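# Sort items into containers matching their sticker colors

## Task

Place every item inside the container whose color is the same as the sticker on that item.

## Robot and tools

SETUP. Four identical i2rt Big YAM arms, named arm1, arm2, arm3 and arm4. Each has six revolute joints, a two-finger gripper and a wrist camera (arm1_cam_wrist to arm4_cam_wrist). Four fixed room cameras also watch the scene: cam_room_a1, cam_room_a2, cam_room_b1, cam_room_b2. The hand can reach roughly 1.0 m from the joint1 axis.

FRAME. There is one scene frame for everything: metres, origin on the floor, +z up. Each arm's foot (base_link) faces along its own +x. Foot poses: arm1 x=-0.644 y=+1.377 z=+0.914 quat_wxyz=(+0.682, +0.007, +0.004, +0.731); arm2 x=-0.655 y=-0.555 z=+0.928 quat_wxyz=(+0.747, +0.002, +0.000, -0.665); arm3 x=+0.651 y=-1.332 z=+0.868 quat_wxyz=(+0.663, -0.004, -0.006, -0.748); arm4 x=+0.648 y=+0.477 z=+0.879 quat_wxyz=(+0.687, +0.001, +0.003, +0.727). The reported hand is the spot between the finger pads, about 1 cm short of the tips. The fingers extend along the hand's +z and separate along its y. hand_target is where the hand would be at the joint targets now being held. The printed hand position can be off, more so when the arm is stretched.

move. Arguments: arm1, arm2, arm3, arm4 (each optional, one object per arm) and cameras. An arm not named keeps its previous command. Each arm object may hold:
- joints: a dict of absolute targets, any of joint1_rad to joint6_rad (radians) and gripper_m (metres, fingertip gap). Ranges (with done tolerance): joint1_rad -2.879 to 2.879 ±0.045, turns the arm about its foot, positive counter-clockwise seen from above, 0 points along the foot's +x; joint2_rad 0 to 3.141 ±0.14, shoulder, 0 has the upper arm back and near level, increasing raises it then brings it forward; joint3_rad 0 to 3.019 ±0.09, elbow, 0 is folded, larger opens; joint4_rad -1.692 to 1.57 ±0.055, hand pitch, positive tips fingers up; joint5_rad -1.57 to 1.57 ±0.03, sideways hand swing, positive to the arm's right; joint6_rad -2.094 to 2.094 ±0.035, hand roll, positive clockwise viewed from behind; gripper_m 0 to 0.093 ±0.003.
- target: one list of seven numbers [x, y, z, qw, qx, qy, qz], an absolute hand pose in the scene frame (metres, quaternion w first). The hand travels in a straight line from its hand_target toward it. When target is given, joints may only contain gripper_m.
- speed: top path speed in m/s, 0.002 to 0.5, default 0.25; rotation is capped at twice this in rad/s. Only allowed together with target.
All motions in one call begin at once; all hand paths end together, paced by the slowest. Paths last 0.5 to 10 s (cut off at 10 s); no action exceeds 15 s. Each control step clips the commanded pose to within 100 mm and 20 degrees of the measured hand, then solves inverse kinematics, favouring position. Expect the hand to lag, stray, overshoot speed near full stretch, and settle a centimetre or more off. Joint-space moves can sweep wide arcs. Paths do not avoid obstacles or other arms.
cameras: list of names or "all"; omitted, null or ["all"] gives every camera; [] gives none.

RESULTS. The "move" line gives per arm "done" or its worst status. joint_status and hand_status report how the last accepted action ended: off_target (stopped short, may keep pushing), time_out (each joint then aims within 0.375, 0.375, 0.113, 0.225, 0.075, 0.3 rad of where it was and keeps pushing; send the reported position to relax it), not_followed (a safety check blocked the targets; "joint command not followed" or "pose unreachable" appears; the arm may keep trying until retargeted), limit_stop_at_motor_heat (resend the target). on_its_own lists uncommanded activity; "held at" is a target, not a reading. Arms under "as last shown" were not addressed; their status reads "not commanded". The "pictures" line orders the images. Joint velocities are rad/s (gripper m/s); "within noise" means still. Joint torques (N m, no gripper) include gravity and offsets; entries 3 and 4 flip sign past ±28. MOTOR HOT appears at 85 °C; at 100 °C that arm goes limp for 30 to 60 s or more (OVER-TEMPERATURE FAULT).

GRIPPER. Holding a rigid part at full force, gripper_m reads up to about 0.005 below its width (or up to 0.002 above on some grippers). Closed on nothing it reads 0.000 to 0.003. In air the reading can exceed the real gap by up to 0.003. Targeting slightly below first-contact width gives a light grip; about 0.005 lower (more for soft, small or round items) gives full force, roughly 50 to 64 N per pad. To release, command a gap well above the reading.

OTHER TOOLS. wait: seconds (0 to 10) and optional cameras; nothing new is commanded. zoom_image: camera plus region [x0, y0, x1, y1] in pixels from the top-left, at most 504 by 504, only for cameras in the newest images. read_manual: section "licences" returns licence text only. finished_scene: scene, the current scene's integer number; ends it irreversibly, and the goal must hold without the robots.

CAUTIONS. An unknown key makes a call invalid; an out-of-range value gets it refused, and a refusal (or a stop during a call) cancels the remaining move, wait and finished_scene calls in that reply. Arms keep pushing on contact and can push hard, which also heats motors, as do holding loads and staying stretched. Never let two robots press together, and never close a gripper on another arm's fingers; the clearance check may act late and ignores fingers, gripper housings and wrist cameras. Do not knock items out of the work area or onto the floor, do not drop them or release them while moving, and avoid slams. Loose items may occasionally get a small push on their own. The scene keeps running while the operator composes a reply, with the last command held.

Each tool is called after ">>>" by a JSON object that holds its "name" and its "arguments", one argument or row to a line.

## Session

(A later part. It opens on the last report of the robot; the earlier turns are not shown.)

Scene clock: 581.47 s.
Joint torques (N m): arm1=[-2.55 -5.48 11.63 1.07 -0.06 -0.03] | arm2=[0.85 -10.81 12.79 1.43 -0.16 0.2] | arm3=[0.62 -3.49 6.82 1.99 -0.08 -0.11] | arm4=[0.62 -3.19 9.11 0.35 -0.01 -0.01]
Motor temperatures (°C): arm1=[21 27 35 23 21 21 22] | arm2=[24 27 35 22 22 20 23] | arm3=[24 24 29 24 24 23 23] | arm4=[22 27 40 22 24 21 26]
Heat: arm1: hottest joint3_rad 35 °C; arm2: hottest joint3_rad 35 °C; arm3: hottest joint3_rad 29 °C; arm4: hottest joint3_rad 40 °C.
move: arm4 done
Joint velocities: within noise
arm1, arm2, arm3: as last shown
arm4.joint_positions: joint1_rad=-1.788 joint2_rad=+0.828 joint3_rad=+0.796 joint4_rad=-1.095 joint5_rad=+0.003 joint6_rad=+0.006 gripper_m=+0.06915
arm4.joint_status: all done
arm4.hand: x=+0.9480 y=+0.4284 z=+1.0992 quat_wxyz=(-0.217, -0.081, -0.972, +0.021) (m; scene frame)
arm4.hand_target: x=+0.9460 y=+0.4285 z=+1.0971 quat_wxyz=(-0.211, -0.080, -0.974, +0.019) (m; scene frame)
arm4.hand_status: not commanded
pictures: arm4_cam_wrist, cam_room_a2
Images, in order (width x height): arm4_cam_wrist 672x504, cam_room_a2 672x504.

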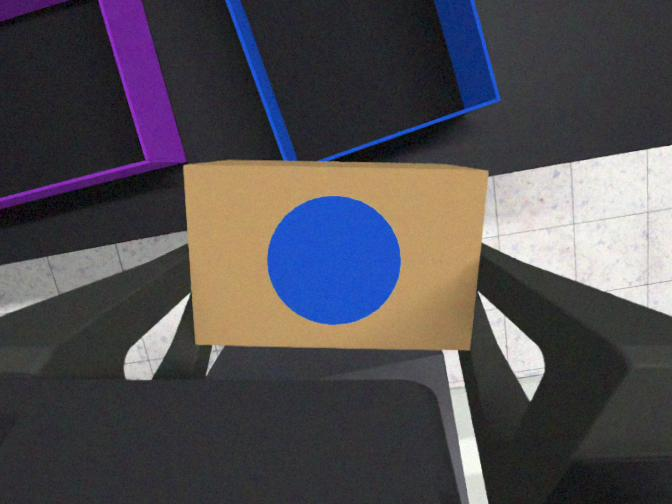

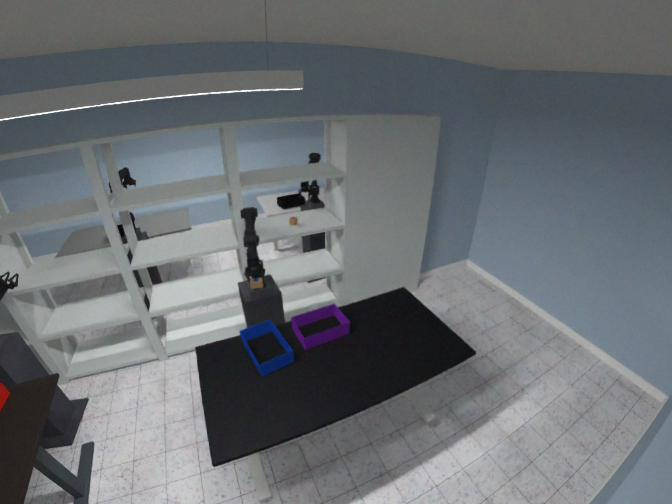

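>>> {"name": "move", "arguments": {
  "arm4": {"target": [1.138, 0.396, 0.87, 0.2157, 0.0800, 0.9730, -0.0177], "speed": 0.25},
  "cameras": ["arm4_cam_wrist", "cam_room_a2"]
}}

Scene clock: 589.07 s.
Joint torques (N m): arm1=[-3.02 -5.83 11.59 0.96 -0.06 -0.04] | arm2=[0.79 -10.99 12.79 1.44 -0.16 0.19] | arm3=[0.67 -3.6 6.84 2 -0.08 -0.11] | arm4=[0.5 -13.39 8.7 1.13 -0.05 -0.01]
Motor temperatures (°C): arm1=[21 26 35 23 21 21 22] | arm2=[24 27 35 22 22 20 23] | arm3=[24 24 29 24 24 23 23] | arm4=[22 27 39 22 24 21 26]
Heat: arm1: hottest joint3_rad 35 °C; arm2: hottest joint3_rad 35 °C; arm3: hottest joint3_rad 29 °C; arm4: hottest joint3_rad 39 °C.
move: arm4 off_target
Joint velocities: within noise
arm1, arm2: as last shown
arm3.joint_positions: joint1_rad=-1.981 joint2_rad=+0.974 joint3_rad=+0.188 joint4_rad=+1.266 joint5_rad=+0.002 joint6_rad=+0.006 gripper_m=+0.09402
arm3.joint_status: not commanded
arm3.hand: x=+0.3461 y=-1.1475 z=+1.1898 quat_wxyz=(+0.219, -0.502, +0.144, +0.824) (m; scene frame)
arm3.hand_target: x=+0.3506 y=-1.1467 z=+1.1945 quat_wxyz=(+0.226, -0.494, +0.142, +0.828) (m; scene frame)
arm3.hand_status: not commanded
arm4.joint_positions: joint1_rad=-1.788 joint2_rad=+1.681 joint3_rad=+0.817 joint4_rad=-0.314 joint5_rad=-0.001 joint6_rad=+0.006 gripper_m=+0.06915
arm4.joint_status: not commanded
arm4.hand: x=+1.1149 y=+0.4009 z=+0.8591 quat_wxyz=(-0.193, -0.081, -0.978, +0.017) (m; scene frame)
arm4.hand_target: x=+1.1371 y=+0.3960 z=+0.8708 quat_wxyz=(-0.216, -0.080, -0.973, +0.018) (m; scene frame)
arm4.hand_status: off_target (0.026 m and 2.7 deg from the pose sent, 0.299 m and 0.4 deg at the start)
pictures: arm4_cam_wrist, cam_room_a2
Images, in order (width x height): arm4_cam_wrist 672x504, cam_room_a2 672x504.

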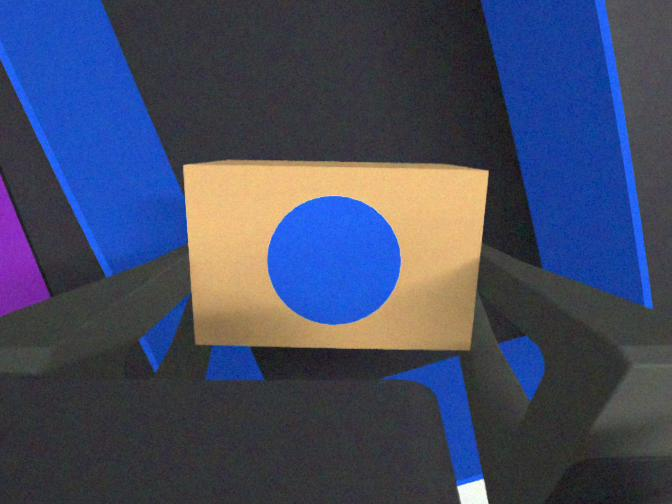

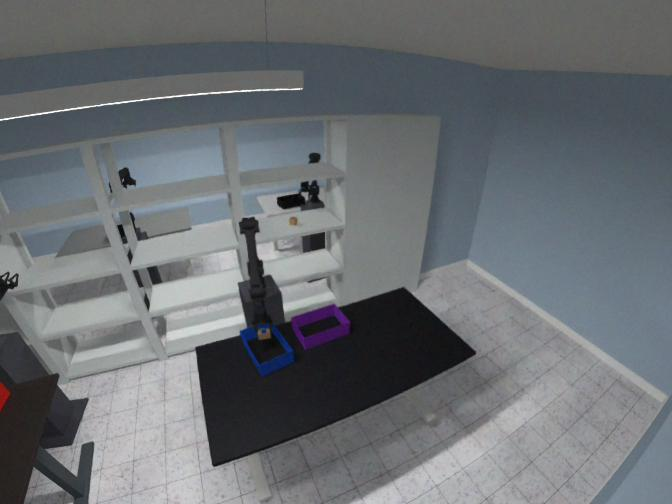

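>>> {"name": "move", "arguments": {
  "arm4": {"target": [1.150, 0.394, 0.77, 0.2157, 0.0800, 0.9730, -0.0177], "speed": 0.15},
  "cameras": ["arm4_cam_wrist", "cam_room_a2"]
}}

>>> {"name": "zoom_image", "arguments": {
  "camera": "cam_room_a2",
  "region": [220, 280, 360, 390]
}}

Scene clock: 594.83 s.
Joint torques (N m): arm1=[-2.96 -6.18 11.43 0.87 -0.09 -0.09] | arm2=[1.03 -10.87 12.77 1.46 -0.16 0.2] | arm3=[0.73 -3.55 6.82 1.96 -0.08 -0.12] | arm4=[0.32 -15.15 6.58 1.2 0 -0.01]
Motor temperatures (°C): arm1=[21 26 35 23 21 21 22] | arm2=[24 27 35 22 22 20 23] | arm3=[24 24 29 24 24 23 23] | arm4=[22 26 38 22 24 21 26]
Heat: arm1: hottest joint3_rad 35 °C; arm2: hottest joint3_rad 35 °C; arm3: hottest joint3_rad 29 °C; arm4: hottest joint3_rad 38 °C.
move: arm4 off_target
Joint velocities: within noise
arm1.joint_positions: joint1_rad=-2.243 joint2_rad=+1.191 joint3_rad=+0.916 joint4_rad=-0.862 joint5_rad=-0.007 joint6_rad=+0.004 gripper_m=+0.07996
arm1.joint_status: not commanded
arm1.hand: x=-0.2985 y=+1.1417 z=+1.0884 quat_wxyz=(-0.199, -0.291, -0.934, +0.061) (m; scene frame)
arm1.hand_target: x=-0.2990 y=+1.1370 z=+1.0900 quat_wxyz=(-0.198, -0.293, -0.933, +0.062) (m; scene frame)
arm1.hand_status: not commanded
arm2, arm3: as last shown
arm4.joint_positions: joint1_rad=-1.788 joint2_rad=+1.946 joint3_rad=+0.836 joint4_rad=-0.054 joint5_rad=-0.001 joint6_rad=+0.006 gripper_m=+0.06915
arm4.joint_status: not commanded
arm4.hand: x=+1.1320 y=+0.3978 z=+0.7672 quat_wxyz=(-0.200, -0.081, -0.976, +0.017) (m; scene frame)
arm4.hand_target: x=+1.1494 y=+0.3940 z=+0.7706 quat_wxyz=(-0.216, -0.080, -0.973, +0.018) (m; scene frame)
arm4.hand_status: off_target (0.019 m and 1.9 deg from the pose sent, 0.096 m and 2.7 deg at the start)
pictures: arm4_cam_wrist, cam_room_a2
Images, in order (width x height): arm4_cam_wrist 672x504, cam_room_a2 672x504.

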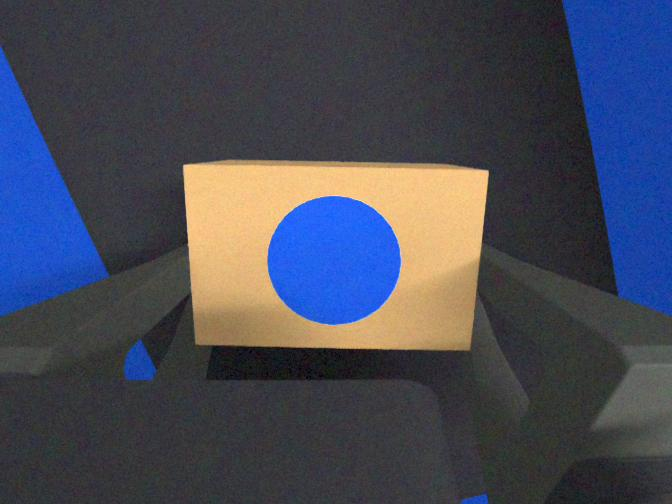

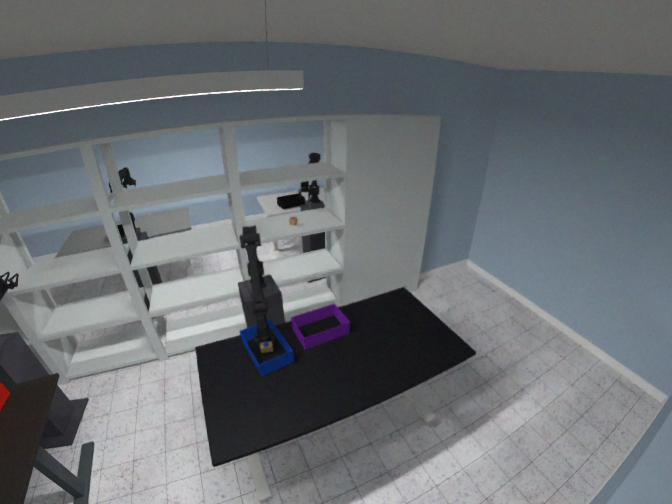

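Scaled by 3.600.

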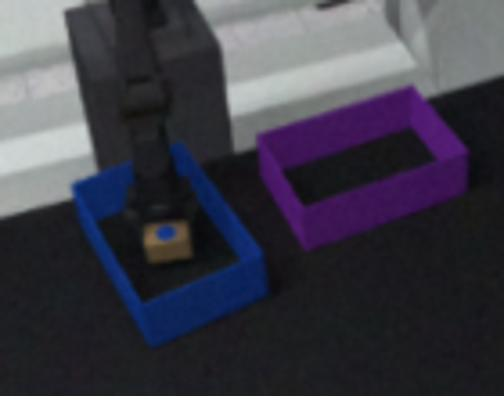

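>>> {"name": "move", "arguments": {
  "arm4": {"target": [1.150, 0.394, 0.75, 0.2157, 0.0800, 0.9730, -0.0177], "speed": 0.08},
  "cameras": ["arm4_cam_wrist"]
}}

>>> {"name": "move", "arguments": {
  "arm4": {"target": [1.150, 0.394, 0.735, 0.2157, 0.0800, 0.9730, -0.0177], "speed": 0.08},
  "cameras": ["arm4_cam_wrist"]
}}

Scene clock: 600.07 s.
Joint torques (N m): arm1=[-2.49 -5.48 11.51 1.11 -0.04 -0.04] | arm2=[0.85 -10.93 12.81 1.47 -0.16 0.19] | arm3=[0.62 -3.43 6.86 2.06 -0.08 -0.11] | arm4=[0.26 -14.45 6.23 1.24 -0.03 0.01]
Motor temperatures (°C): arm1=[21 26 35 23 21 21 22] | arm2=[23 27 35 22 22 20 23] | arm3=[24 24 29 24 24 23 23] | arm4=[22 26 38 22 24 21 26]
Heat: arm1: hottest joint3_rad 35 °C; arm2: hottest joint3_rad 35 °C; arm3: hottest joint3_rad 29 °C; arm4: hottest joint3_rad 38 °C.
move: arm4 off_target
Joint velocities: within noise
arm1, arm2, arm3: as last shown
arm4.joint_positions: joint1_rad=-1.788 joint2_rad=+1.994 joint3_rad=+0.840 joint4_rad=-0.004 joint5_rad=-0.001 joint6_rad=+0.006 gripper_m=+0.06915
arm4.joint_status: not commanded
arm4.hand: x=+1.1334 y=+0.3975 z=+0.7505 quat_wxyz=(-0.202, -0.081, -0.976, +0.018) (m; scene frame)
arm4.hand_target: x=+1.1494 y=+0.3940 z=+0.7505 quat_wxyz=(-0.216, -0.080, -0.973, +0.018) (m; scene frame)
arm4.hand_status: off_target (0.017 m and 1.6 deg from the pose sent, 0.025 m and 1.9 deg at the start)
pictures: arm4_cam_wrist
Images, in order (width x height): arm4_cam_wrist 672x504.

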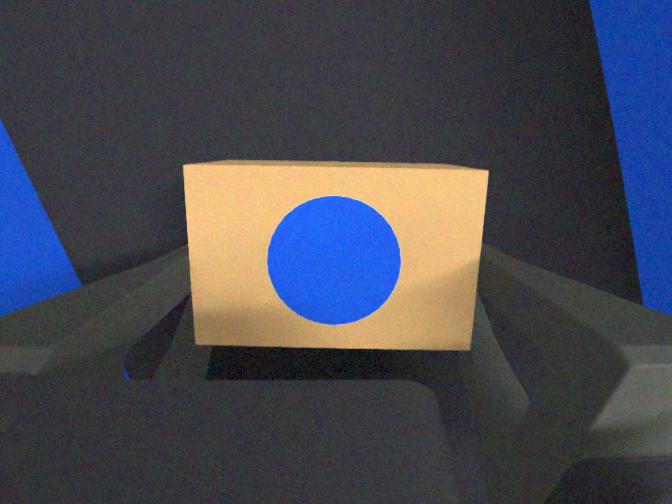

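Scene clock: 601.03 s.
Joint torques (N m): arm1=[-3.02 -5.19 11.32 0.9 -0.08 -0.05] | arm2=[0.91 -10.93 12.79 1.48 -0.16 0.19] | arm3=[0.67 -3.49 6.82 2.02 -0.09 -0.11] | arm4=[0.09 -13.92 5.6 1.11 -0.02 0]
Motor temperatures (°C): arm1=[21 26 35 23 21 21 22] | arm2=[23 27 35 22 22 20 23] | arm3=[24 24 29 24 24 23 23] | arm4=[22 26 38 22 24 21 26]
Heat: arm1: hottest joint3_rad 35 °C; arm2: hottest joint3_rad 35 °C; arm3: hottest joint3_rad 29 °C; arm4: hottest joint3_rad 38 °C.
move: arm4 off_target
Joint velocities: within noise
arm1, arm2, arm3: as last shown
arm4.joint_positions: joint1_rad=-1.788 joint2_rad=+2.021 joint3_rad=+0.852 joint4_rad=+0.035 joint5_rad=-0.001 joint6_rad=+0.005 gripper_m=+0.06915
arm4.joint_status: not commanded
arm4.hand: x=+1.1417 y=+0.3961 z=+0.7446 quat_wxyz=(-0.214, -0.081, -0.973, +0.018) (m; scene frame)
arm4.hand_target: x=+1.1494 y=+0.3940 z=+0.7353 quat_wxyz=(-0.216, -0.080, -0.973, +0.018) (m; scene frame)
arm4.hand_status: off_target (0.013 m and 0.3 deg from the pose sent, 0.023 m and 1.6 deg at the start)
pictures: arm4_cam_wrist
Images, in order (width x height): arm4_cam_wrist 672x504.

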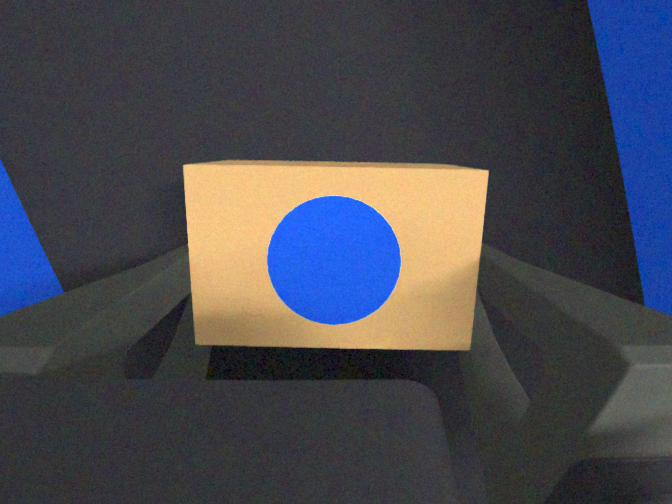

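>>> {"name": "move", "arguments": {
  "arm4": {"joints": {"gripper_m": 0.092}},
  "cameras": ["arm4_cam_wrist"]
}}

>>> {"name": "move", "arguments": {
  "arm4": {"target": [1.100, 0.402, 0.98, 0.2157, 0.0800, 0.9730, -0.0177], "speed": 0.35},
  "cameras": ["arm4_cam_wrist"]
}}

Scene clock: 605.93 s.
Joint torques (N m): arm1=[-2.55 -5.83 11.44 1.03 -0.05 -0.04] | arm2=[0.85 -10.81 12.79 1.44 -0.16 0.19] | arm3=[0.5 -3.55 6.8 1.96 -0.08 -0.11] | arm4=[0.62 -13.86 5.59 1.21 -0.04 0.03]
Motor temperatures (°C): arm1=[21 26 35 23 21 21 22] | arm2=[23 27 35 22 22 20 23] | arm3=[24 24 29 24 24 23 23] | arm4=[22 26 37 22 24 21 26]
Heat: arm1: hottest joint3_rad 35 °C; arm2: hottest joint3_rad 35 °C; arm3: hottest joint3_rad 29 °C; arm4: hottest joint3_rad 37 °C.
move: arm4 done
Joint velocities: within noise
arm1, arm2, arm3: as last shown
arm4.joint_positions: joint1_rad=-1.788 joint2_rad=+2.028 joint3_rad=+0.852 joint4_rad=+0.035 joint5_rad=-0.001 joint6_rad=+0.005 gripper_m=+0.09191
arm4.joint_status: all done
arm4.hand: x=+1.1398 y=+0.3964 z=+0.7410 quat_wxyz=(-0.210, -0.081, -0.974, +0.018) (m; scene frame)
arm4.hand_target: x=+1.1495 y=+0.3940 z=+0.7353 quat_wxyz=(-0.216, -0.080, -0.973, +0.018) (m; scene frame)
arm4.hand_status: not commanded
pictures: arm4_cam_wrist
Images, in order (width x height): arm4_cam_wrist 672x504.

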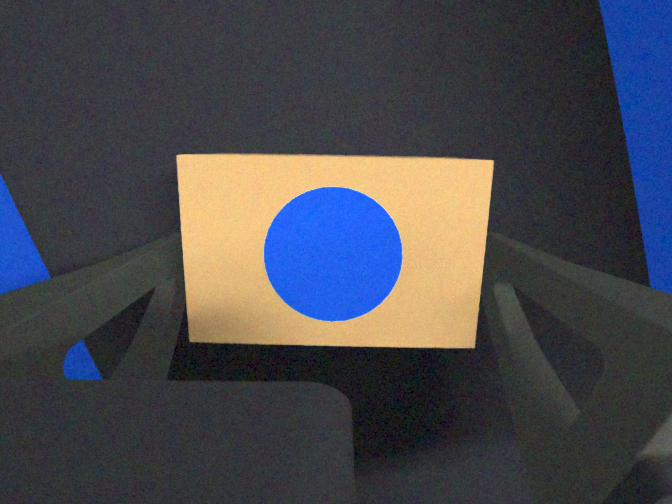

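Scene clock: 607.37 s.
Joint torques (N m): arm1=[-2.61 -5.42 11.55 1.02 -0.04 -0.08] | arm2=[0.91 -10.81 12.82 1.47 -0.17 0.18] | arm3=[0.56 -3.6 6.83 2 -0.1 -0.11] | arm4=[0.38 -10.17 10.67 0.23 -0.04 0]
Motor temperatures (°C): arm1=[21 26 35 23 21 21 22] | arm2=[23 27 35 22 22 20 23] | arm3=[24 24 29 24 24 23 23] | arm4=[22 26 37 22 24 21 26]
Heat: arm1: hottest joint3_rad 35 °C; arm2: hottest joint3_rad 35 °C; arm3: hottest joint3_rad 29 °C; arm4: hottest joint3_rad 37 °C.
move: arm4 off_target
Joint velocities: within noise
arm1, arm3: as last shown
arm2.joint_positions: joint1_rad=-1.692 joint2_rad=+1.131 joint3_rad=+1.221 joint4_rad=-0.995 joint5_rad=+0.005 joint6_rad=-0.011 gripper_m=+0.09205
arm2.joint_status: not commanded
arm2.hand: x=-1.1099 y=-0.5530 z=+1.2704 quat_wxyz=(+0.007, -0.945, -0.003, +0.326) (m; scene frame)
arm2.hand_target: x=-1.1060 y=-0.5545 z=+1.2771 quat_wxyz=(+0.003, -0.945, +0.002, +0.328) (m; scene frame)
arm2.hand_status: not commanded
arm4.joint_positions: joint1_rad=-1.788 joint2_rad=+1.382 joint3_rad=+0.831 joint4_rad=-0.598 joint5_rad=-0.001 joint6_rad=+0.005 gripper_m=+0.09192
arm4.joint_status: not commanded
arm4.hand: x=+1.0859 y=+0.4062 z=+0.9682 quat_wxyz=(-0.207, -0.081, -0.975, +0.018) (m; scene frame)
arm4.hand_target: x=+1.0995 y=+0.4020 z=+0.9802 quat_wxyz=(-0.216, -0.080, -0.973, +0.018) (m; scene frame)
arm4.hand_status: off_target (0.019 m and 1.1 deg from the pose sent, 0.242 m and 0.7 deg at the start)
pictures: arm4_cam_wrist
Images, in order (width x height): arm4_cam_wrist 672x504.

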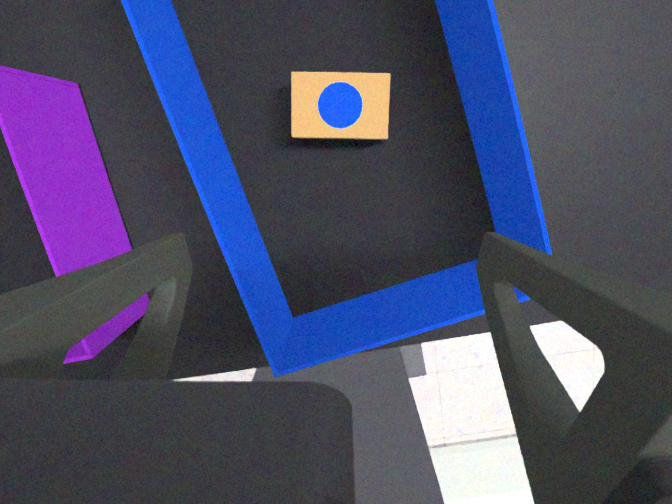

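>>> {"name": "move", "arguments": {
  "arm4": {"joints": {"joint1_rad": 0.9, "joint2_rad": 1.177, "joint3_rad": 1.0125, "joint4_rad": -0.97, "joint5_rad": 0, "joint6_rad": 0, "gripper_m": 0.093}},
  "cameras": []
}}

>>> {"name": "move", "arguments": {
  "arm4": {"target": [0.013, 0.926, 1.095, 0.0655, -0.9305, 0.2956, 0.2063], "speed": 0.35},
  "cameras": ["arm4_cam_wrist", "cam_room_a2"]
}}

Scene clock: 617.03 s.
Joint torques (N m): arm1=[-3.43 -5.3 11.49 1.09 -0.05 -0.06] | arm2=[0.85 -10.87 12.79 1.48 -0.16 0.19] | arm3=[0.67 -3.55 6.83 1.99 -0.08 -0.12] | arm4=[0.79 -8.88 10.06 0.34 0.15 0]
Motor temperatures (°C): arm1=[21 26 35 23 21 21 22] | arm2=[23 27 35 22 22 20 23] | arm3=[24 24 28 24 24 23 23] | arm4=[22 25 38 22 24 21 25]
Heat: arm1: hottest joint3_rad 35 °C; arm2: hottest joint3_rad 35 °C; arm3: hottest joint3_rad 28 °C; arm4: hottest joint3_rad 38 °C.
move: arm4 done
Joint velocities: within noise
arm1, arm2, arm3: as last shown
arm4.joint_positions: joint1_rad=+0.902 joint2_rad=+1.173 joint3_rad=+0.995 joint4_rad=-0.959 joint5_rad=-0.001 joint6_rad=+0.005 gripper_m=+0.09292
arm4.joint_status: all done
arm4.hand: x=+0.3076 y=+0.7178 z=+1.0954 quat_wxyz=(-0.061, +0.930, -0.297, -0.208) (m; scene frame)
arm4.hand_target: x=+0.3059 y=+0.7204 z=+1.1008 quat_wxyz=(-0.063, +0.930, -0.296, -0.208) (m; scene frame)
arm4.hand_status: not commanded
pictures: none
No camera images: "cameras" was empty.

Scene clock: 619.03 s.
Joint torques (N m): arm1=[-2.2 -6.01 11.52 0.84 -0.04 -0.08] | arm2=[0.97 -10.93 12.78 1.44 -0.17 0.19] | arm3=[0.62 -3.6 6.82 1.95 -0.09 -0.13] | arm4=[0.56 -24 12.9 0.27 0.23 0.01]
Motor temperatures (°C): arm1=[21 26 35 23 21 21 22] | arm2=[23 27 35 22 22 20 23] | arm3=[24 24 28 24 24 23 23] | arm4=[22 25 39 22 24 21 25]
Heat: arm1: hottest joint3_rad 35 °C; arm2: hottest joint3_rad 35 °C; arm3: hottest joint3_rad 28 °C; arm4: hottest joint3_rad 39 °C.
move: arm4 off_target
Joint velocities: within noise
arm1, arm2, arm3: as last shown
arm4.joint_positions: joint1_rad=+0.902 joint2_rad=+2.151 joint3_rad=+2.210 joint4_rad=-1.212 joint5_rad=+0.003 joint6_rad=+0.005 gripper_m=+0.09292
arm4.joint_status: not commanded
arm4.hand: x=+0.0214 y=+0.9195 z=+1.0885 quat_wxyz=(-0.061, +0.932, -0.298, -0.199) (m; scene frame)
arm4.hand_target: x=+0.0135 y=+0.9255 z=+1.0948 quat_wxyz=(-0.066, +0.930, -0.295, -0.207) (m; scene frame)
arm4.hand_status: off_target (0.012 m and 1.0 deg from the pose sent, 0.361 m and 0.5 deg at the start)
pictures: arm4_cam_wrist, cam_room_a2
Images, in order (width x height): arm4_cam_wrist 672x504, cam_room_a2 672x504.

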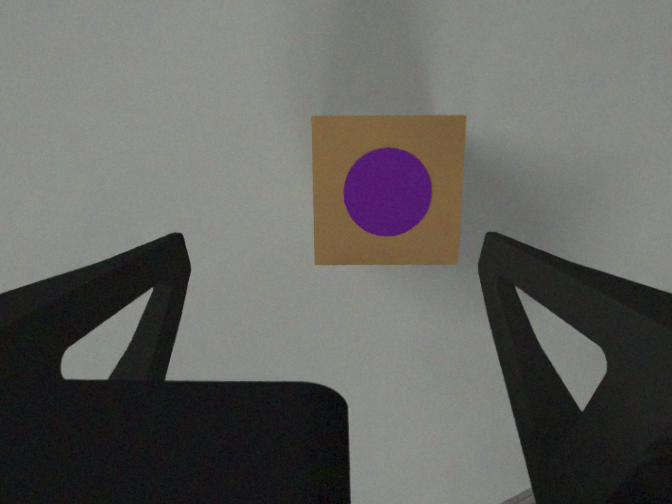

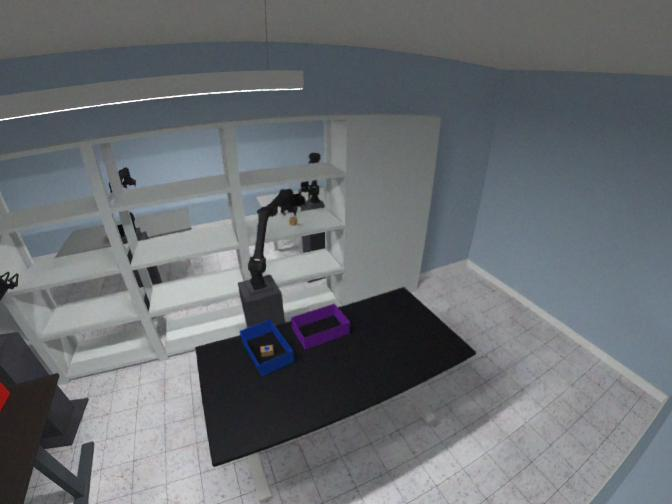

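>>> {"name": "move", "arguments": {
  "arm4": {"target": [0.0175, 0.951, 1.026, 0.0655, -0.9305, 0.2956, 0.2063], "speed": 0.15},
  "cameras": ["arm4_cam_wrist"]
}}

Scene clock: 633.83 s.
Joint torques (N m): arm1=[-2.73 -5.83 11.38 1.07 -0.03 -0.06] | arm2=[0.91 -10.87 12.79 1.44 -0.16 0.19] | arm3=[0.5 -3.55 6.83 2 -0.08 -0.11] | arm4=[0.97 -23.82 9.46 1.18 -0.06 -0.08]
Motor temperatures (°C): arm1=[21 26 35 23 21 21 22] | arm2=[23 26 35 22 22 20 23] | arm3=[24 24 28 24 24 23 23] | arm4=[22 27 40 22 24 21 25]
Heat: arm1: hottest joint3_rad 35 °C; arm2: hottest joint3_rad 35 °C; arm3: hottest joint3_rad 28 °C; arm4: hottest joint3_rad 40 °C.
move: arm4 off_target
Joint velocities: within noise
arm1, arm2: as last shown
arm3.joint_positions: joint1_rad=-1.981 joint2_rad=+0.974 joint3_rad=+0.188 joint4_rad=+1.266 joint5_rad=+0.002 joint6_rad=+0.006 gripper_m=+0.09402
arm3.joint_status: not commanded
arm3.hand: x=+0.3461 y=-1.1475 z=+1.1898 quat_wxyz=(+0.219, -0.502, +0.144, +0.824) (m; scene frame)
arm3.hand_target: x=+0.3506 y=-1.1467 z=+1.1945 quat_wxyz=(+0.226, -0.494, +0.142, +0.828) (m; scene frame)
arm3.hand_status: not commanded
arm4.joint_positions: joint1_rad=+0.872 joint2_rad=+2.185 joint3_rad=+2.147 joint4_rad=-1.088 joint5_rad=-0.004 joint6_rad=-0.014 gripper_m=+0.09292
arm4.joint_status: not commanded
arm4.hand: x=+0.0214 y=+0.9465 z=+1.0448 quat_wxyz=(-0.067, +0.928, -0.301, -0.211) (m; scene frame)
arm4.hand_target: x=+0.0181 y=+0.9506 z=+1.0260 quat_wxyz=(-0.065, +0.930, -0.296, -0.206) (m; scene frame)
arm4.hand_status: off_target (0.020 m and 0.9 deg from the pose sent, 0.070 m and 1.0 deg at the start)
pictures: arm4_cam_wrist
Images, in order (width x height): arm4_cam_wrist 672x504.

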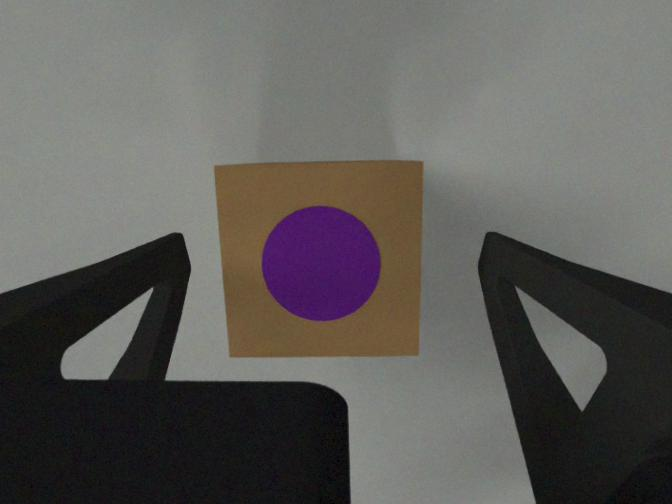

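>>> {"name": "move", "arguments": {
  "arm4": {"target": [0.0195, 0.948, 1.0, 0.0655, -0.9305, 0.2956, 0.2063], "speed": 0.15},
  "cameras": ["arm4_cam_wrist"]
}}

>>> {"name": "move", "arguments": {
  "arm4": {"joints": {"gripper_m": 0.045}},
  "cameras": ["arm4_cam_wrist"]
}}

Scene clock: 639.93 s.
Joint torques (N m): arm1=[-3.25 -5.19 11.62 0.94 -0.07 -0.03] | arm2=[0.91 -10.87 12.82 1.43 -0.16 0.19] | arm3=[0.62 -3.66 6.83 1.95 -0.08 -0.12] | arm4=[0.73 -24.06 8.94 1.17 0 -0.09]
Motor temperatures (°C): arm1=[21 26 35 23 21 21 22] | arm2=[23 26 35 22 22 20 23] | arm3=[24 24 28 24 24 23 23] | arm4=[22 26 39 22 24 21 25]
Heat: arm1: hottest joint3_rad 35 °C; arm2: hottest joint3_rad 35 °C; arm3: hottest joint3_rad 28 °C; arm4: hottest joint3_rad 39 °C.
move: arm4 off_target
Joint velocities: within noise
arm1.joint_positions: joint1_rad=-2.243 joint2_rad=+1.191 joint3_rad=+0.916 joint4_rad=-0.862 joint5_rad=-0.007 joint6_rad=+0.004 gripper_m=+0.07996
arm1.joint_status: not commanded
arm1.hand: x=-0.2985 y=+1.1417 z=+1.0884 quat_wxyz=(-0.199, -0.291, -0.934, +0.061) (m; scene frame)
arm1.hand_target: x=-0.2990 y=+1.1370 z=+1.0900 quat_wxyz=(-0.198, -0.293, -0.933, +0.062) (m; scene frame)
arm1.hand_status: not commanded
arm2, arm3: as last shown
arm4.joint_positions: joint1_rad=+0.872 joint2_rad=+2.185 joint3_rad=+2.079 joint4_rad=-1.018 joint5_rad=-0.004 joint6_rad=-0.015 gripper_m=+0.09292
arm4.joint_status: not commanded
arm4.hand: x=+0.0223 y=+0.9456 z=+1.0195 quat_wxyz=(-0.067, +0.927, -0.301, -0.212) (m; scene frame)
arm4.hand_target: x=+0.0200 y=+0.9477 z=+1.0001 quat_wxyz=(-0.065, +0.930, -0.296, -0.206) (m; scene frame)
arm4.hand_status: off_target (0.020 m and 1.0 deg from the pose sent, 0.045 m and 0.9 deg at the start)
pictures: arm4_cam_wrist
Images, in order (width x height): arm4_cam_wrist 672x504.

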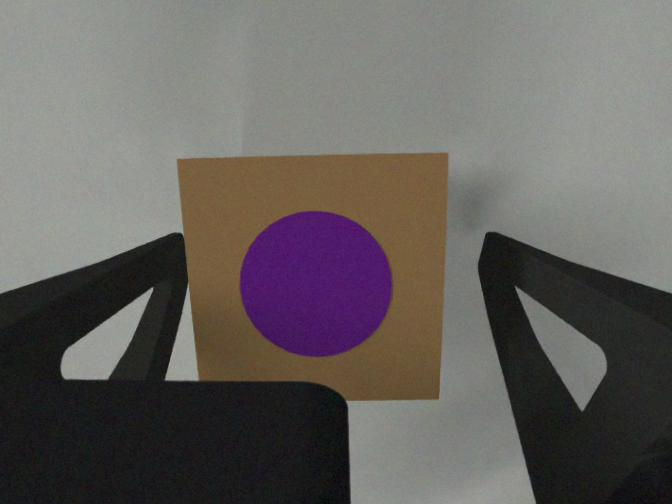

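Scene clock: 640.53 s.
Joint torques (N m): arm1=[-2.08 -5.6 11.48 1.1 -0.05 -0.07] | arm2=[0.91 -10.81 12.79 1.44 -0.15 0.19] | arm3=[0.67 -3.37 6.83 1.99 -0.09 -0.11] | arm4=[0.79 -24 8.94 1.28 0.01 -0.06]
Motor temperatures (°C): arm1=[21 26 35 23 21 21 22] | arm2=[23 26 35 22 22 20 23] | arm3=[24 24 28 24 24 23 23] | arm4=[22 26 39 22 24 21 25]
Heat: arm1: hottest joint3_rad 35 °C; arm2: hottest joint3_rad 35 °C; arm3: hottest joint3_rad 28 °C; arm4: hottest joint3_rad 39 °C.
move: arm4 off_target
Joint velocities: within noise
arm1, arm2, arm3: as last shown
arm4.joint_positions: joint1_rad=+0.872 joint2_rad=+2.185 joint3_rad=+2.079 joint4_rad=-1.018 joint5_rad=-0.004 joint6_rad=-0.016 gripper_m=+0.05331
arm4.joint_status: gripper_m off_target (ended at +0.05333, target +0.04500)
arm4.hand: x=+0.0223 y=+0.9456 z=+1.0195 quat_wxyz=(-0.067, +0.927, -0.301, -0.212) (m; scene frame)
arm4.hand_target: x=+0.0201 y=+0.9477 z=+1.0001 quat_wxyz=(-0.065, +0.930, -0.296, -0.206) (m; scene frame)
arm4.hand_status: not commanded
pictures: arm4_cam_wrist
Images, in order (width x height): arm4_cam_wrist 672x504.

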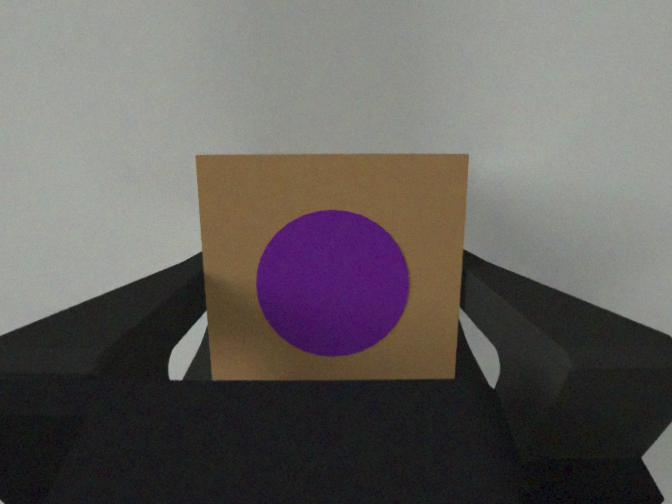

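>>> {"name": "move", "arguments": {
  "arm4": {"target": [0.387, 0.662, 1.10, 0.0655, -0.9305, 0.2956, 0.2063], "speed": 0.4},
  "cameras": []
}}

>>> {"name": "move", "arguments": {
  "arm4": {"joints": {"joint1_rad": -1.096, "joint2_rad": 1.618, "joint3_rad": 0.965, "joint4_rad": -0.481, "joint5_rad": 0, "joint6_rad": 0}},
  "cameras": ["arm4_cam_wrist"]
}}

>>> {"name": "move", "arguments": {
  "arm4": {"target": [1.105, 0.745, 0.757, 0.2088, -0.256, 0.9421, 0.0567], "speed": 0.2},
  "cameras": ["arm4_cam_wrist"]
}}

Scene clock: 660.73 s.
Joint torques (N m): arm1=[-3.02 -6.12 11.47 0.76 -0.03 -0.1] | arm2=[0.91 -10.87 12.79 1.46 -0.16 0.19] | arm3=[0.79 -3.49 6.82 1.96 -0.1 -0.12] | arm4=[1.49 -3.66 9.21 0.49 0.2 0.17]
Motor temperatures (°C): arm1=[21 25 35 23 21 21 21] | arm2=[23 26 35 22 22 20 23] | arm3=[24 24 28 24 24 23 23] | arm4=[22 26 37 22 24 21 26]
Heat: arm1: hottest joint3_rad 35 °C; arm2: hottest joint3_rad 35 °C; arm3: hottest joint3_rad 28 °C; arm4: hottest joint3_rad 37 °C.
move: arm4 done
Joint velocities: within noise
arm1, arm2, arm3: as last shown
arm4.joint_positions: joint1_rad=+0.899 joint2_rad=+0.875 joint3_rad=+0.824 joint4_rad=-1.064 joint5_rad=+0.006 joint6_rad=-0.008 gripper_m=+0.05331
arm4.joint_status: not commanded
arm4.hand: x=+0.3876 y=+0.6644 z=+1.1042 quat_wxyz=(-0.069, +0.929, -0.292, -0.216) (m; scene frame)
arm4.hand_target: x=+0.3871 y=+0.6620 z=+1.1000 quat_wxyz=(-0.066, +0.930, -0.296, -0.206) (m; scene frame)
arm4.hand_status: done (0.005 m and 1.2 deg from the pose sent, 0.469 m and 1.0 deg at the start)
pictures: none
No camera images: "cameras" was empty.

Scene clock: 662.73 s.
Joint torques (N m): arm1=[-2.2 -5.19 11.45 0.94 -0.04 -0.09] | arm2=[0.91 -10.81 12.79 1.43 -0.16 0.19] | arm3=[0.73 -3.6 6.8 2.03 -0.09 -0.12] | arm4=[1.61 -15.38 8.25 0.96 0.04 0.11]
Motor temperatures (°C): arm1=[21 25 35 23 21 21 21] | arm2=[23 26 35 22 22 20 23] | arm3=[24 24 28 24 24 23 23] | arm4=[22 26 38 22 24 21 26]
Heat: arm1: hottest joint3_rad 35 °C; arm2: hottest joint3_rad 35 °C; arm3: hottest joint3_rad 28 °C; arm4: hottest joint3_rad 38 °C.
move: arm4 done
Joint velocities: within noise
arm1, arm2, arm3: as last shown
arm4.joint_positions: joint1_rad=-1.104 joint2_rad=+1.627 joint3_rad=+0.949 joint4_rad=-0.487 joint5_rad=+0.001 joint6_rad=-0.008 gripper_m=+0.05334
arm4.joint_status: all done
arm4.hand: x=+1.0860 y=+0.7295 z=+0.9153 quat_wxyz=(-0.192, +0.257, -0.946, -0.050) (m; scene frame)
arm4.hand_target: x=+1.0923 y=+0.7380 z=+0.9269 quat_wxyz=(-0.206, +0.257, -0.943, -0.056) (m; scene frame)
arm4.hand_status: not commanded
pictures: arm4_cam_wrist
Images, in order (width x height): arm4_cam_wrist 672x504.

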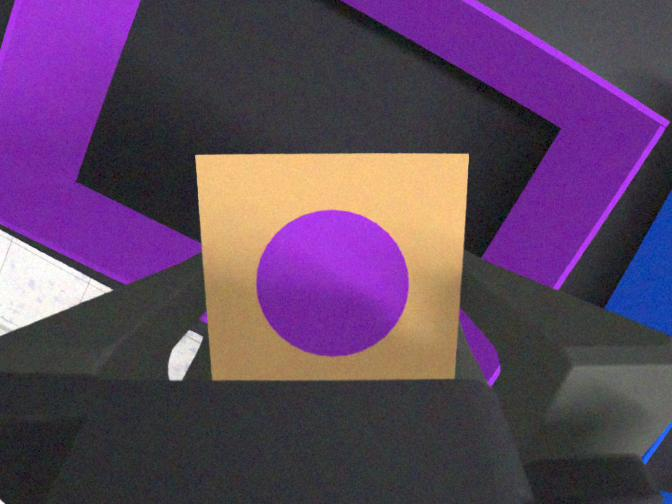

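Scene clock: 664.23 s.
Joint torques (N m): arm1=[-2.9 -5.71 11.36 1.02 -0.03 -0.04] | arm2=[0.85 -10.99 12.78 1.44 -0.16 0.2] | arm3=[0.62 -3.6 6.84 1.96 -0.09 -0.11] | arm4=[0.85 -16.62 5.6 1.24 0.02 0.15]
Motor temperatures (°C): arm1=[21 25 35 23 21 21 21] | arm2=[23 26 35 22 22 20 23] | arm3=[24 24 28 24 24 23 23] | arm4=[22 26 38 22 24 21 26]
Heat: arm1: hottest joint3_rad 35 °C; arm2: hottest joint3_rad 35 °C; arm3: hottest joint3_rad 28 °C; arm4: hottest joint3_rad 38 °C.
move: arm4 off_target
Joint velocities: within noise
arm1, arm3: as last shown
arm2.joint_positions: joint1_rad=-1.692 joint2_rad=+1.131 joint3_rad=+1.221 joint4_rad=-0.995 joint5_rad=+0.005 joint6_rad=-0.011 gripper_m=+0.09205
arm2.joint_status: not commanded
arm2.hand: x=-1.1099 y=-0.5530 z=+1.2704 quat_wxyz=(+0.007, -0.945, -0.003, +0.326) (m; scene frame)
arm2.hand_target: x=-1.1060 y=-0.5545 z=+1.2771 quat_wxyz=(+0.003, -0.945, +0.002, +0.328) (m; scene frame)
arm2.hand_status: not commanded
arm4.joint_positions: joint1_rad=-1.104 joint2_rad=+2.014 joint3_rad=+0.914 joint4_rad=-0.058 joint5_rad=+0.001 joint6_rad=-0.008 gripper_m=+0.05334
arm4.joint_status: not commanded
arm4.hand: x=+1.0959 y=+0.7351 z=+0.7540 quat_wxyz=(-0.196, +0.257, -0.945, -0.051) (m; scene frame)
arm4.hand_target: x=+1.1046 y=+0.7449 z=+0.7573 quat_wxyz=(-0.209, +0.256, -0.942, -0.057) (m; scene frame)
arm4.hand_status: off_target (0.014 m and 1.7 deg from the pose sent, 0.160 m and 2.1 deg at the start)
pictures: arm4_cam_wrist
Images, in order (width x height): arm4_cam_wrist 672x504.

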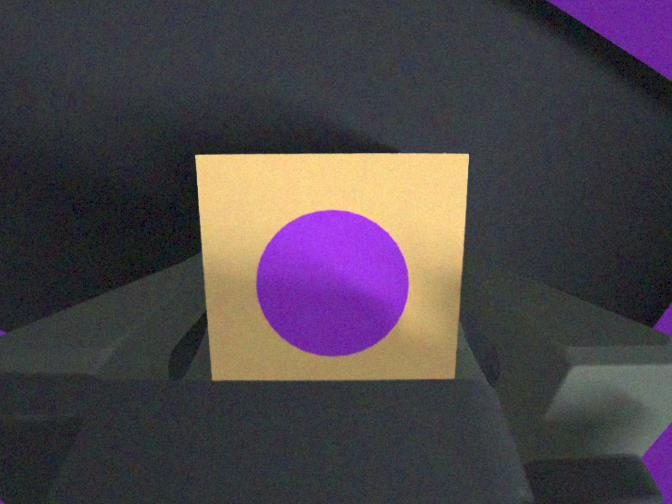

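>>> {"name": "move", "arguments": {
  "arm4": {"target": [1.105, 0.745, 0.742, 0.2088, -0.256, 0.9421, 0.0567], "speed": 0.1},
  "cameras": []
}}

>>> {"name": "move", "arguments": {
  "arm4": {"joints": {"gripper_m": 0.085}},
  "cameras": ["arm4_cam_wrist"]
}}

>>> {"name": "move", "arguments": {
  "arm4": {"target": [1.05, 0.713, 0.98, 0.2088, -0.256, 0.9421, 0.0567], "speed": 0.35},
  "cameras": ["arm4_cam_wrist", "cam_room_a2"]
}}

Scene clock: 669.03 s.
Joint torques (N m): arm1=[-2.49 -5.77 11.45 1.03 -0.04 -0.04] | arm2=[0.85 -10.93 12.79 1.46 -0.17 0.19] | arm3=[0.5 -3.78 6.82 2 -0.09 -0.12] | arm4=[1.2 -15.27 5.78 1.24 0.01 0.12]
Motor temperatures (°C): arm1=[21 25 35 23 21 21 21] | arm2=[23 26 35 22 22 20 23] | arm3=[24 24 28 24 24 23 23] | arm4=[22 26 37 22 24 21 26]
Heat: arm1: hottest joint3_rad 35 °C; arm2: hottest joint3_rad 35 °C; arm3: hottest joint3_rad 28 °C; arm4: hottest joint3_rad 37 °C.
move: arm4 off_target
Joint velocities: within noise
arm1, arm2, arm3: as last shown
arm4.joint_positions: joint1_rad=-1.104 joint2_rad=+2.037 joint3_rad=+0.914 joint4_rad=-0.021 joint5_rad=+0.001 joint6_rad=-0.008 gripper_m=+0.05334
arm4.joint_status: not commanded
arm4.hand: x=+1.0977 y=+0.7361 z=+0.7461 quat_wxyz=(-0.202, +0.257, -0.944, -0.052) (m; scene frame)
arm4.hand_target: x=+1.1046 y=+0.7449 z=+0.7423 quat_wxyz=(-0.209, +0.256, -0.942, -0.057) (m; scene frame)
arm4.hand_status: off_target (0.012 m and 1.0 deg from the pose sent, 0.018 m and 1.7 deg at the start)
pictures: none
No camera images: "cameras" was empty.

Scene clock: 669.57 s.
Joint torques (N m): arm1=[-2.9 -5.3 11.34 1.07 -0.06 -0.04] | arm2=[0.91 -10.87 12.78 1.48 -0.17 0.19] | arm3=[0.67 -3.49 6.84 1.96 -0.08 -0.12] | arm4=[1.38 -15.5 5.78 1.32 0 0.13]
Motor temperatures (°C): arm1=[21 25 35 23 21 21 21] | arm2=[23 26 35 22 22 20 23] | arm3=[24 24 28 24 24 23 23] | arm4=[22 26 37 22 24 21 26]
Heat: arm1: hottest joint3_rad 35 °C; arm2: hottest joint3_rad 35 °C; arm3: hottest joint3_rad 28 °C; arm4: hottest joint3_rad 37 °C.
move: arm4 done
Joint velocities: within noise
arm1, arm2, arm3: as last shown
arm4.joint_positions: joint1_rad=-1.104 joint2_rad=+2.037 joint3_rad=+0.914 joint4_rad=-0.021 joint5_rad=+0.001 joint6_rad=-0.008 gripper_m=+0.08492
arm4.joint_status: all done
arm4.hand: x=+1.0978 y=+0.7362 z=+0.7462 quat_wxyz=(-0.202, +0.257, -0.944, -0.052) (m; scene frame)
arm4.hand_target: x=+1.1046 y=+0.7449 z=+0.7423 quat_wxyz=(-0.209, +0.256, -0.942, -0.057) (m; scene frame)
arm4.hand_status: not commanded
pictures: arm4_cam_wrist
Images, in order (width x height): arm4_cam_wrist 672x504.

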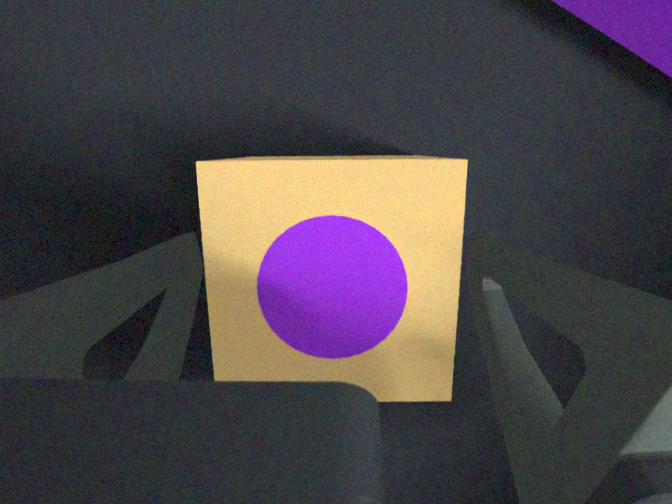

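Scene clock: 670.93 s.
Joint torques (N m): arm1=[-2.61 -5.36 11.38 1.09 -0.05 -0.07] | arm2=[1.03 -10.87 12.78 1.46 -0.16 0.19] | arm3=[0.67 -3.6 6.83 1.99 -0.08 -0.11] | arm4=[1.2 -10.75 10.15 0.32 0.06 0.14]
Motor temperatures (°C): arm1=[21 25 35 23 21 21 21] | arm2=[23 26 35 22 22 20 23] | arm3=[24 24 28 24 24 23 23] | arm4=[22 26 37 22 24 21 26]
Heat: arm1: hottest joint3_rad 35 °C; arm2: hottest joint3_rad 35 °C; arm3: hottest joint3_rad 28 °C; arm4: hottest joint3_rad 37 °C.
move: arm4 off_target
Joint velocities: within noise
arm1, arm2: as last shown
arm3.joint_positions: joint1_rad=-1.981 joint2_rad=+0.974 joint3_rad=+0.188 joint4_rad=+1.266 joint5_rad=+0.002 joint6_rad=+0.006 gripper_m=+0.09402
arm3.joint_status: not commanded
arm3.hand: x=+0.3461 y=-1.1475 z=+1.1898 quat_wxyz=(+0.219, -0.502, +0.144, +0.824) (m; scene frame)
arm3.hand_target: x=+0.3506 y=-1.1467 z=+1.1945 quat_wxyz=(+0.226, -0.494, +0.142, +0.828) (m; scene frame)
arm3.hand_status: not commanded
arm4.joint_positions: joint1_rad=-1.104 joint2_rad=+1.396 joint3_rad=+0.857 joint4_rad=-0.599 joint5_rad=+0.001 joint6_rad=-0.008 gripper_m=+0.08492
arm4.joint_status: not commanded
arm4.hand: x=+1.0419 y=+0.7041 z=+0.9726 quat_wxyz=(-0.205, +0.257, -0.943, -0.053) (m; scene frame)
arm4.hand_target: x=+1.0496 y=+0.7129 z=+0.9801 quat_wxyz=(-0.209, +0.256, -0.942, -0.057) (m; scene frame)
arm4.hand_status: off_target (0.014 m and 0.6 deg from the pose sent, 0.240 m and 0.9 deg at the start)
pictures: arm4_cam_wrist, cam_room_a2
Images, in order (width x height): arm4_cam_wrist 672x504, cam_room_a2 672x504.

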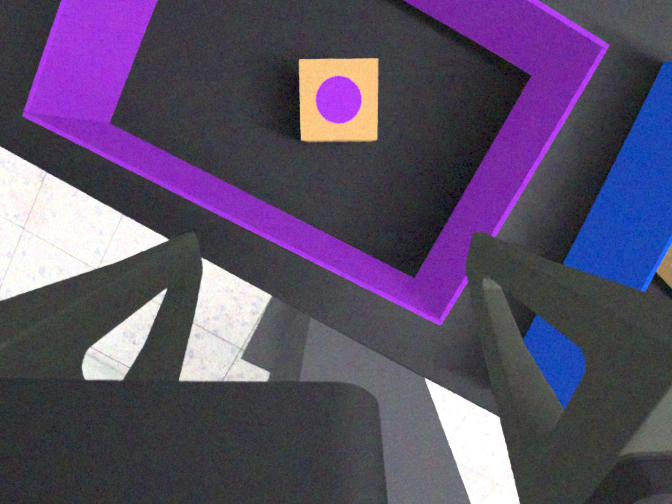

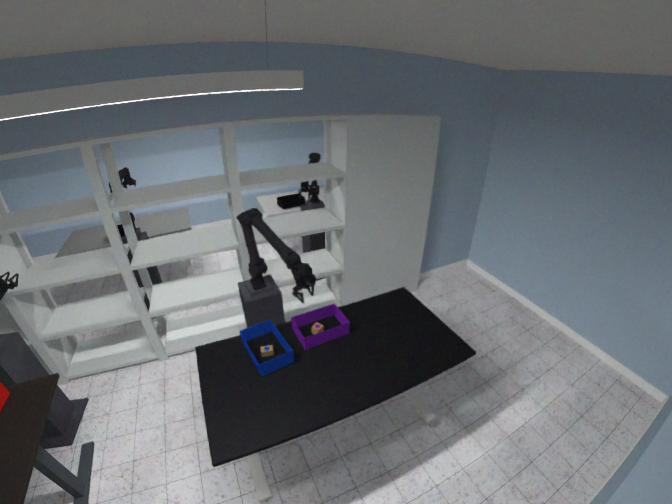

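>>> {"name": "finished_scene", "arguments": {
  "scene": 1
}}

The scene is finished: the task was done.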